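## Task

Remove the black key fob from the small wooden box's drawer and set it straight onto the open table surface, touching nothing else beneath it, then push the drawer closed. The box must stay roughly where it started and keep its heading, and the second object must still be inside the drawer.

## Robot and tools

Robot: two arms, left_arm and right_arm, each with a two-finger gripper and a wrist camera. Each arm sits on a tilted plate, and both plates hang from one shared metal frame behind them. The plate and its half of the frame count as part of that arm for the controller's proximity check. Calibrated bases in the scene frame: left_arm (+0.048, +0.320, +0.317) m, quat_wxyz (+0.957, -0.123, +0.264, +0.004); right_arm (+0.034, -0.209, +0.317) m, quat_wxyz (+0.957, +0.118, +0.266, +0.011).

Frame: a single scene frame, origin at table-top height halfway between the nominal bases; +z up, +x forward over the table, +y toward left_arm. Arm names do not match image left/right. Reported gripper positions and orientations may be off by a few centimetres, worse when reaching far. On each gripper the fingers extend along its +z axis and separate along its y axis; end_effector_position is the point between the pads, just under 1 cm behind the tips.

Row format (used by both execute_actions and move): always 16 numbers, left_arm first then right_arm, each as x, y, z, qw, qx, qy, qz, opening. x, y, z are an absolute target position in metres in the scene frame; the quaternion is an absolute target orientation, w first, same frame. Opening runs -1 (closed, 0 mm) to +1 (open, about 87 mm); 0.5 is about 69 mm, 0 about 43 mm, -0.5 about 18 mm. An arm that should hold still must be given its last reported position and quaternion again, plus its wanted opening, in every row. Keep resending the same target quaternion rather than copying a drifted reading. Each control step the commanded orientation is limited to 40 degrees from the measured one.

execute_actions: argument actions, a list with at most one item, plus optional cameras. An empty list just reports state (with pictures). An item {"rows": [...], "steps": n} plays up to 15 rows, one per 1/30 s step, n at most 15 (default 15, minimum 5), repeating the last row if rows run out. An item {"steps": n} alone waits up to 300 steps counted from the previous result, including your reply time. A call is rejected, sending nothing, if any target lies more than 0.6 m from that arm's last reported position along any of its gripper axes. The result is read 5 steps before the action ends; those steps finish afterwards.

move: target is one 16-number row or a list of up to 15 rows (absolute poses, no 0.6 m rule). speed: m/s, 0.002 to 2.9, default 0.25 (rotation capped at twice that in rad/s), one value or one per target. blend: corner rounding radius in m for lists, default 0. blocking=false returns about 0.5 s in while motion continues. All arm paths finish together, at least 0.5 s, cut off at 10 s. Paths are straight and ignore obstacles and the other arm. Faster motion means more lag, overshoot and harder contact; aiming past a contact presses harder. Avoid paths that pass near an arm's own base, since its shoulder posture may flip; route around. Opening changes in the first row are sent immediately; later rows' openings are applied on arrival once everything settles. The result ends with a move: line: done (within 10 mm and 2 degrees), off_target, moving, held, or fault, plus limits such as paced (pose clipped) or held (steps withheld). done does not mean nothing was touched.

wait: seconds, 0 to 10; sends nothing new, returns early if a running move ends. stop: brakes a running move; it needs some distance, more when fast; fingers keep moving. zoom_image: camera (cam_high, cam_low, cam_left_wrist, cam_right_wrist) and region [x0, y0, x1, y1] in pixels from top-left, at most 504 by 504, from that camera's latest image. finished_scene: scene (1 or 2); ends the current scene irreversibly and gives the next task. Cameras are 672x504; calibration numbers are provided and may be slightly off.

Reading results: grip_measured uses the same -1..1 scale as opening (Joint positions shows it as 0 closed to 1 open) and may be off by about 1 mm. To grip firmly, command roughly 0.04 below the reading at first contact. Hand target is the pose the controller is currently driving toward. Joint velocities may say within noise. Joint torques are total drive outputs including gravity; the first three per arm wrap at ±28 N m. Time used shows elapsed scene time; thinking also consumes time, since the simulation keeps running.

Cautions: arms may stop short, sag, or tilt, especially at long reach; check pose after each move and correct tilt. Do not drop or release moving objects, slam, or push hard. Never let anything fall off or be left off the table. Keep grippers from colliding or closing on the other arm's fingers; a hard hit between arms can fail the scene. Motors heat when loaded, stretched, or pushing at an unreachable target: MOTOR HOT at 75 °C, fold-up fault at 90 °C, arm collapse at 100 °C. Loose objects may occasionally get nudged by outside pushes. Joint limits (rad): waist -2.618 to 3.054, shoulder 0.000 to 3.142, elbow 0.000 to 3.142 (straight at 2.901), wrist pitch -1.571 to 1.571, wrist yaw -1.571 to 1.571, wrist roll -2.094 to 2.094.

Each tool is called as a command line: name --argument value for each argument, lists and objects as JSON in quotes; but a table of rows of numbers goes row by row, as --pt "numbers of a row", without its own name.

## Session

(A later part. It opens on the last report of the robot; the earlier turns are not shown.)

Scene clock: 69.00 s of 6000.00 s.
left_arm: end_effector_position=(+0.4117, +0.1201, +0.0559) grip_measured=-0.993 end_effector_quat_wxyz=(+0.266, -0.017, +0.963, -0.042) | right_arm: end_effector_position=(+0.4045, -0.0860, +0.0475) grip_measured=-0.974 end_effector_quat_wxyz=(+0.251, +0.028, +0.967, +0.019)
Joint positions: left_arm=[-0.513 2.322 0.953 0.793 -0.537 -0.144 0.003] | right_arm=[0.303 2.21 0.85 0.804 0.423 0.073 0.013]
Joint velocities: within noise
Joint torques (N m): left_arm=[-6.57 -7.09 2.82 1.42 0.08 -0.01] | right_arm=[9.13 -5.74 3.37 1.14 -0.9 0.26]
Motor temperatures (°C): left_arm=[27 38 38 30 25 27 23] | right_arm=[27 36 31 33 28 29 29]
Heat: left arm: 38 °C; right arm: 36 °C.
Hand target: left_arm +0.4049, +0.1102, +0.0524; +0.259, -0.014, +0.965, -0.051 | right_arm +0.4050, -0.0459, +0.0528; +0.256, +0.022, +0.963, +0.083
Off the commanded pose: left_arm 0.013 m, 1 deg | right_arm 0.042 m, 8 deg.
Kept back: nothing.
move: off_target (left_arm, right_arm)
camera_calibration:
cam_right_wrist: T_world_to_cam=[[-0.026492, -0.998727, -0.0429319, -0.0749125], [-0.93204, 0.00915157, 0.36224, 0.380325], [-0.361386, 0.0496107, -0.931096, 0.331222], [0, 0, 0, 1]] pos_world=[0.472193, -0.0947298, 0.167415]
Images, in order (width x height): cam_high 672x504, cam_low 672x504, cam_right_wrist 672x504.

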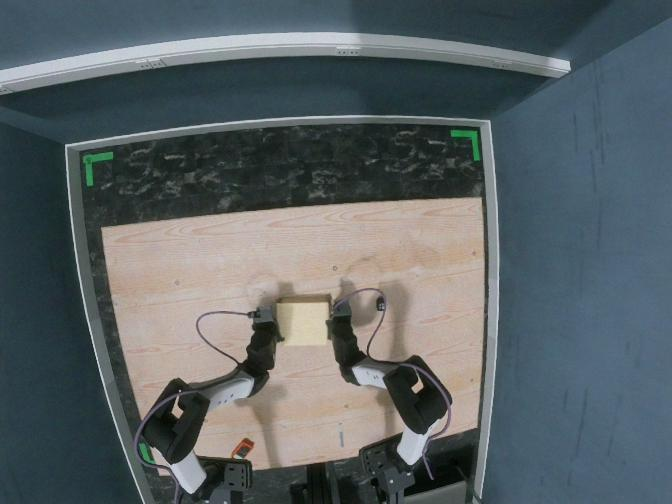

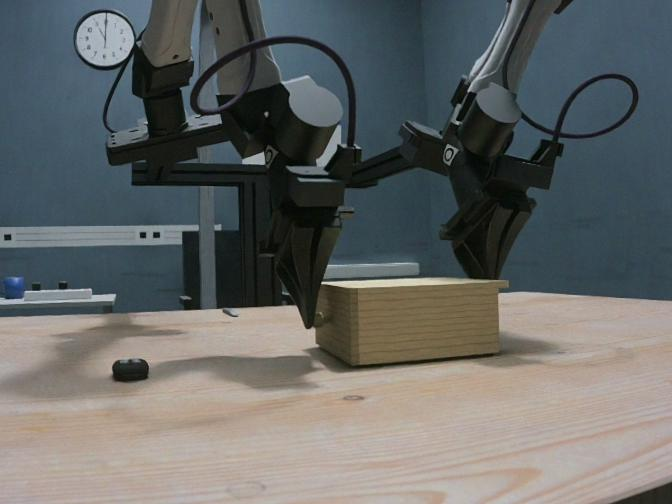

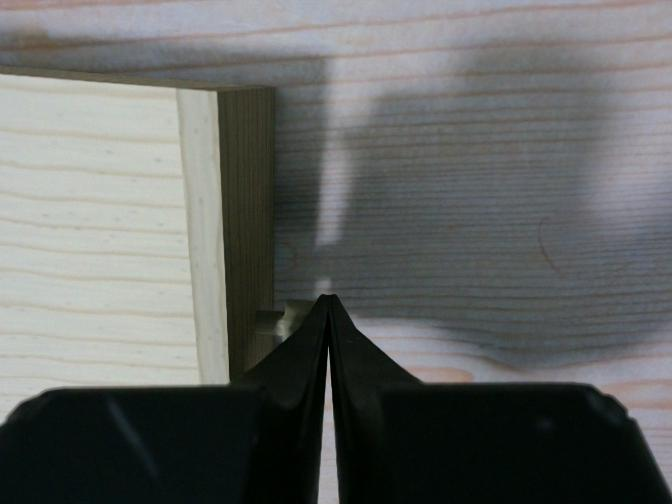

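move --pt "0.405 0.110 0.052 0.25847 -0.01355 0.96461 -0.05055 -1 0.405 -0.13 0.052 0.2578 0.0226 0.9622 0.0842 -1" --pt "0.405 0.155 0.062 0.25847 -0.01355 0.96461 -0.05055 -1 0.400 -0.15 0.085 0.2578 0.0226 0.9622 0.0842 -1" --speed '[0.2, 0.2]' --cameras '["cam_high", "cam_low", "cam_right_wrist"]'

zoom_image --camera "cam_high" --region '[260, 270, 440, 370]'

Scene clock: 70.83 s of 6000.00 s.
left_arm: end_effector_position=(+0.3933, +0.1550, +0.0543) grip_measured=-0.993 end_effector_quat_wxyz=(+0.244, -0.009, +0.969, -0.043) | right_arm: end_effector_position=(+0.3935, -0.1451, +0.0772) grip_measured=-0.974 end_effector_quat_wxyz=(+0.247, +0.023, +0.965, +0.084)
Joint positions: left_arm=[-0.441 2.259 0.835 0.818 -0.467 -0.11 0.003] | right_arm=[0.1 1.979 0.654 0.791 0.12 -0.012 0.013]
Joint velocities: within noise
Joint torques (N m): left_arm=[-4.12 -10.35 1.13 1.63 0.13 0.2] | right_arm=[2.04 -9.47 0.69 1.01 -0.21 -0.27]
Motor temperatures (°C): left_arm=[27 39 38 30 25 27 23] | right_arm=[27 36 31 33 28 29 29]
Heat: left arm: 39 °C; right arm: 36 °C.
Hand target: left_arm +0.4048, +0.1551, +0.0619; +0.258, -0.014, +0.965, -0.050 | right_arm +0.4001, -0.1500, +0.0847; +0.258, +0.023, +0.962, +0.084
Off the commanded pose: left_arm 0.014 m, 2 deg | right_arm 0.011 m, 1 deg.
Kept back: nothing.
move: off_target (left_arm, right_arm)
camera_calibration:
cam_right_wrist: T_world_to_cam=[[0.0159568, -0.98612, -0.165265, -0.138388], [-0.929874, -0.0753916, 0.360071, 0.346769], [-0.367533, 0.14793, -0.91817, 0.373433], [0, 0, 0, 1]] pos_world=[0.461909, -0.165566, 0.195143]
Images, in order (width x height): cam_high 672x504, cam_low 672x504, cam_right_wrist 672x504.

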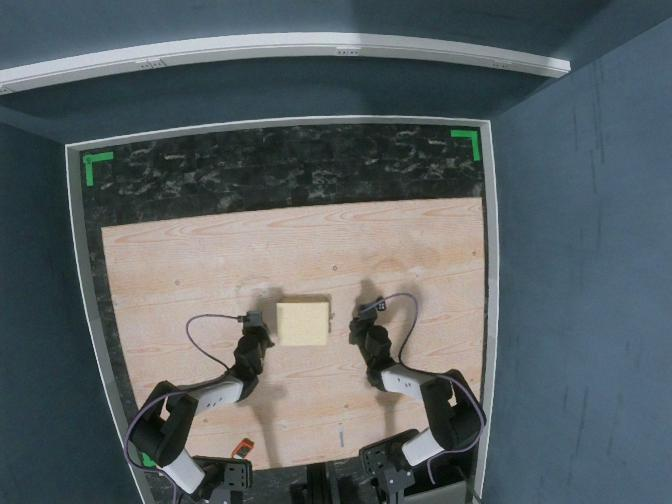

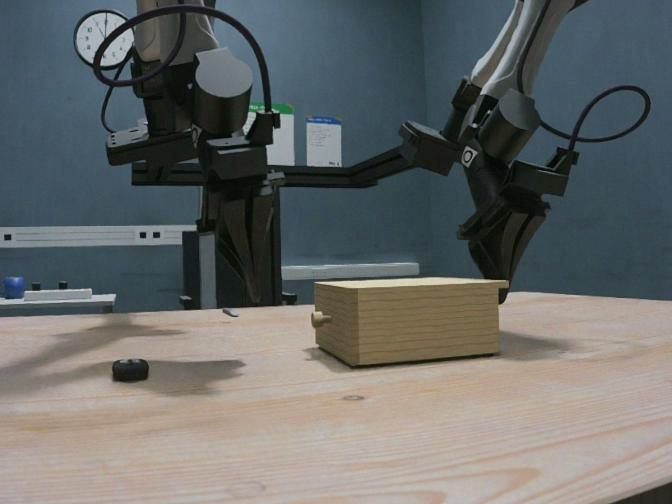

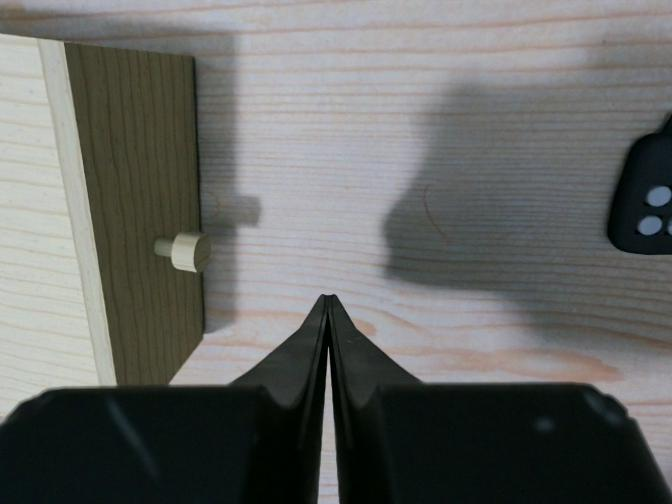

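Scaled by 2.800 from the camera's 672x504 image, which has a finer 960x720 frame.

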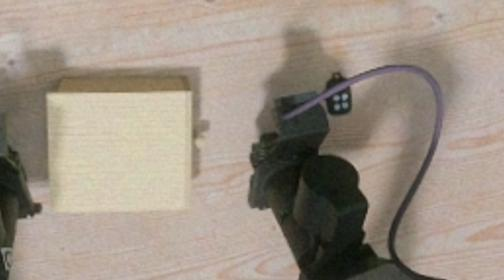

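finished_scene --scene 1

The scene is finished: the task was done.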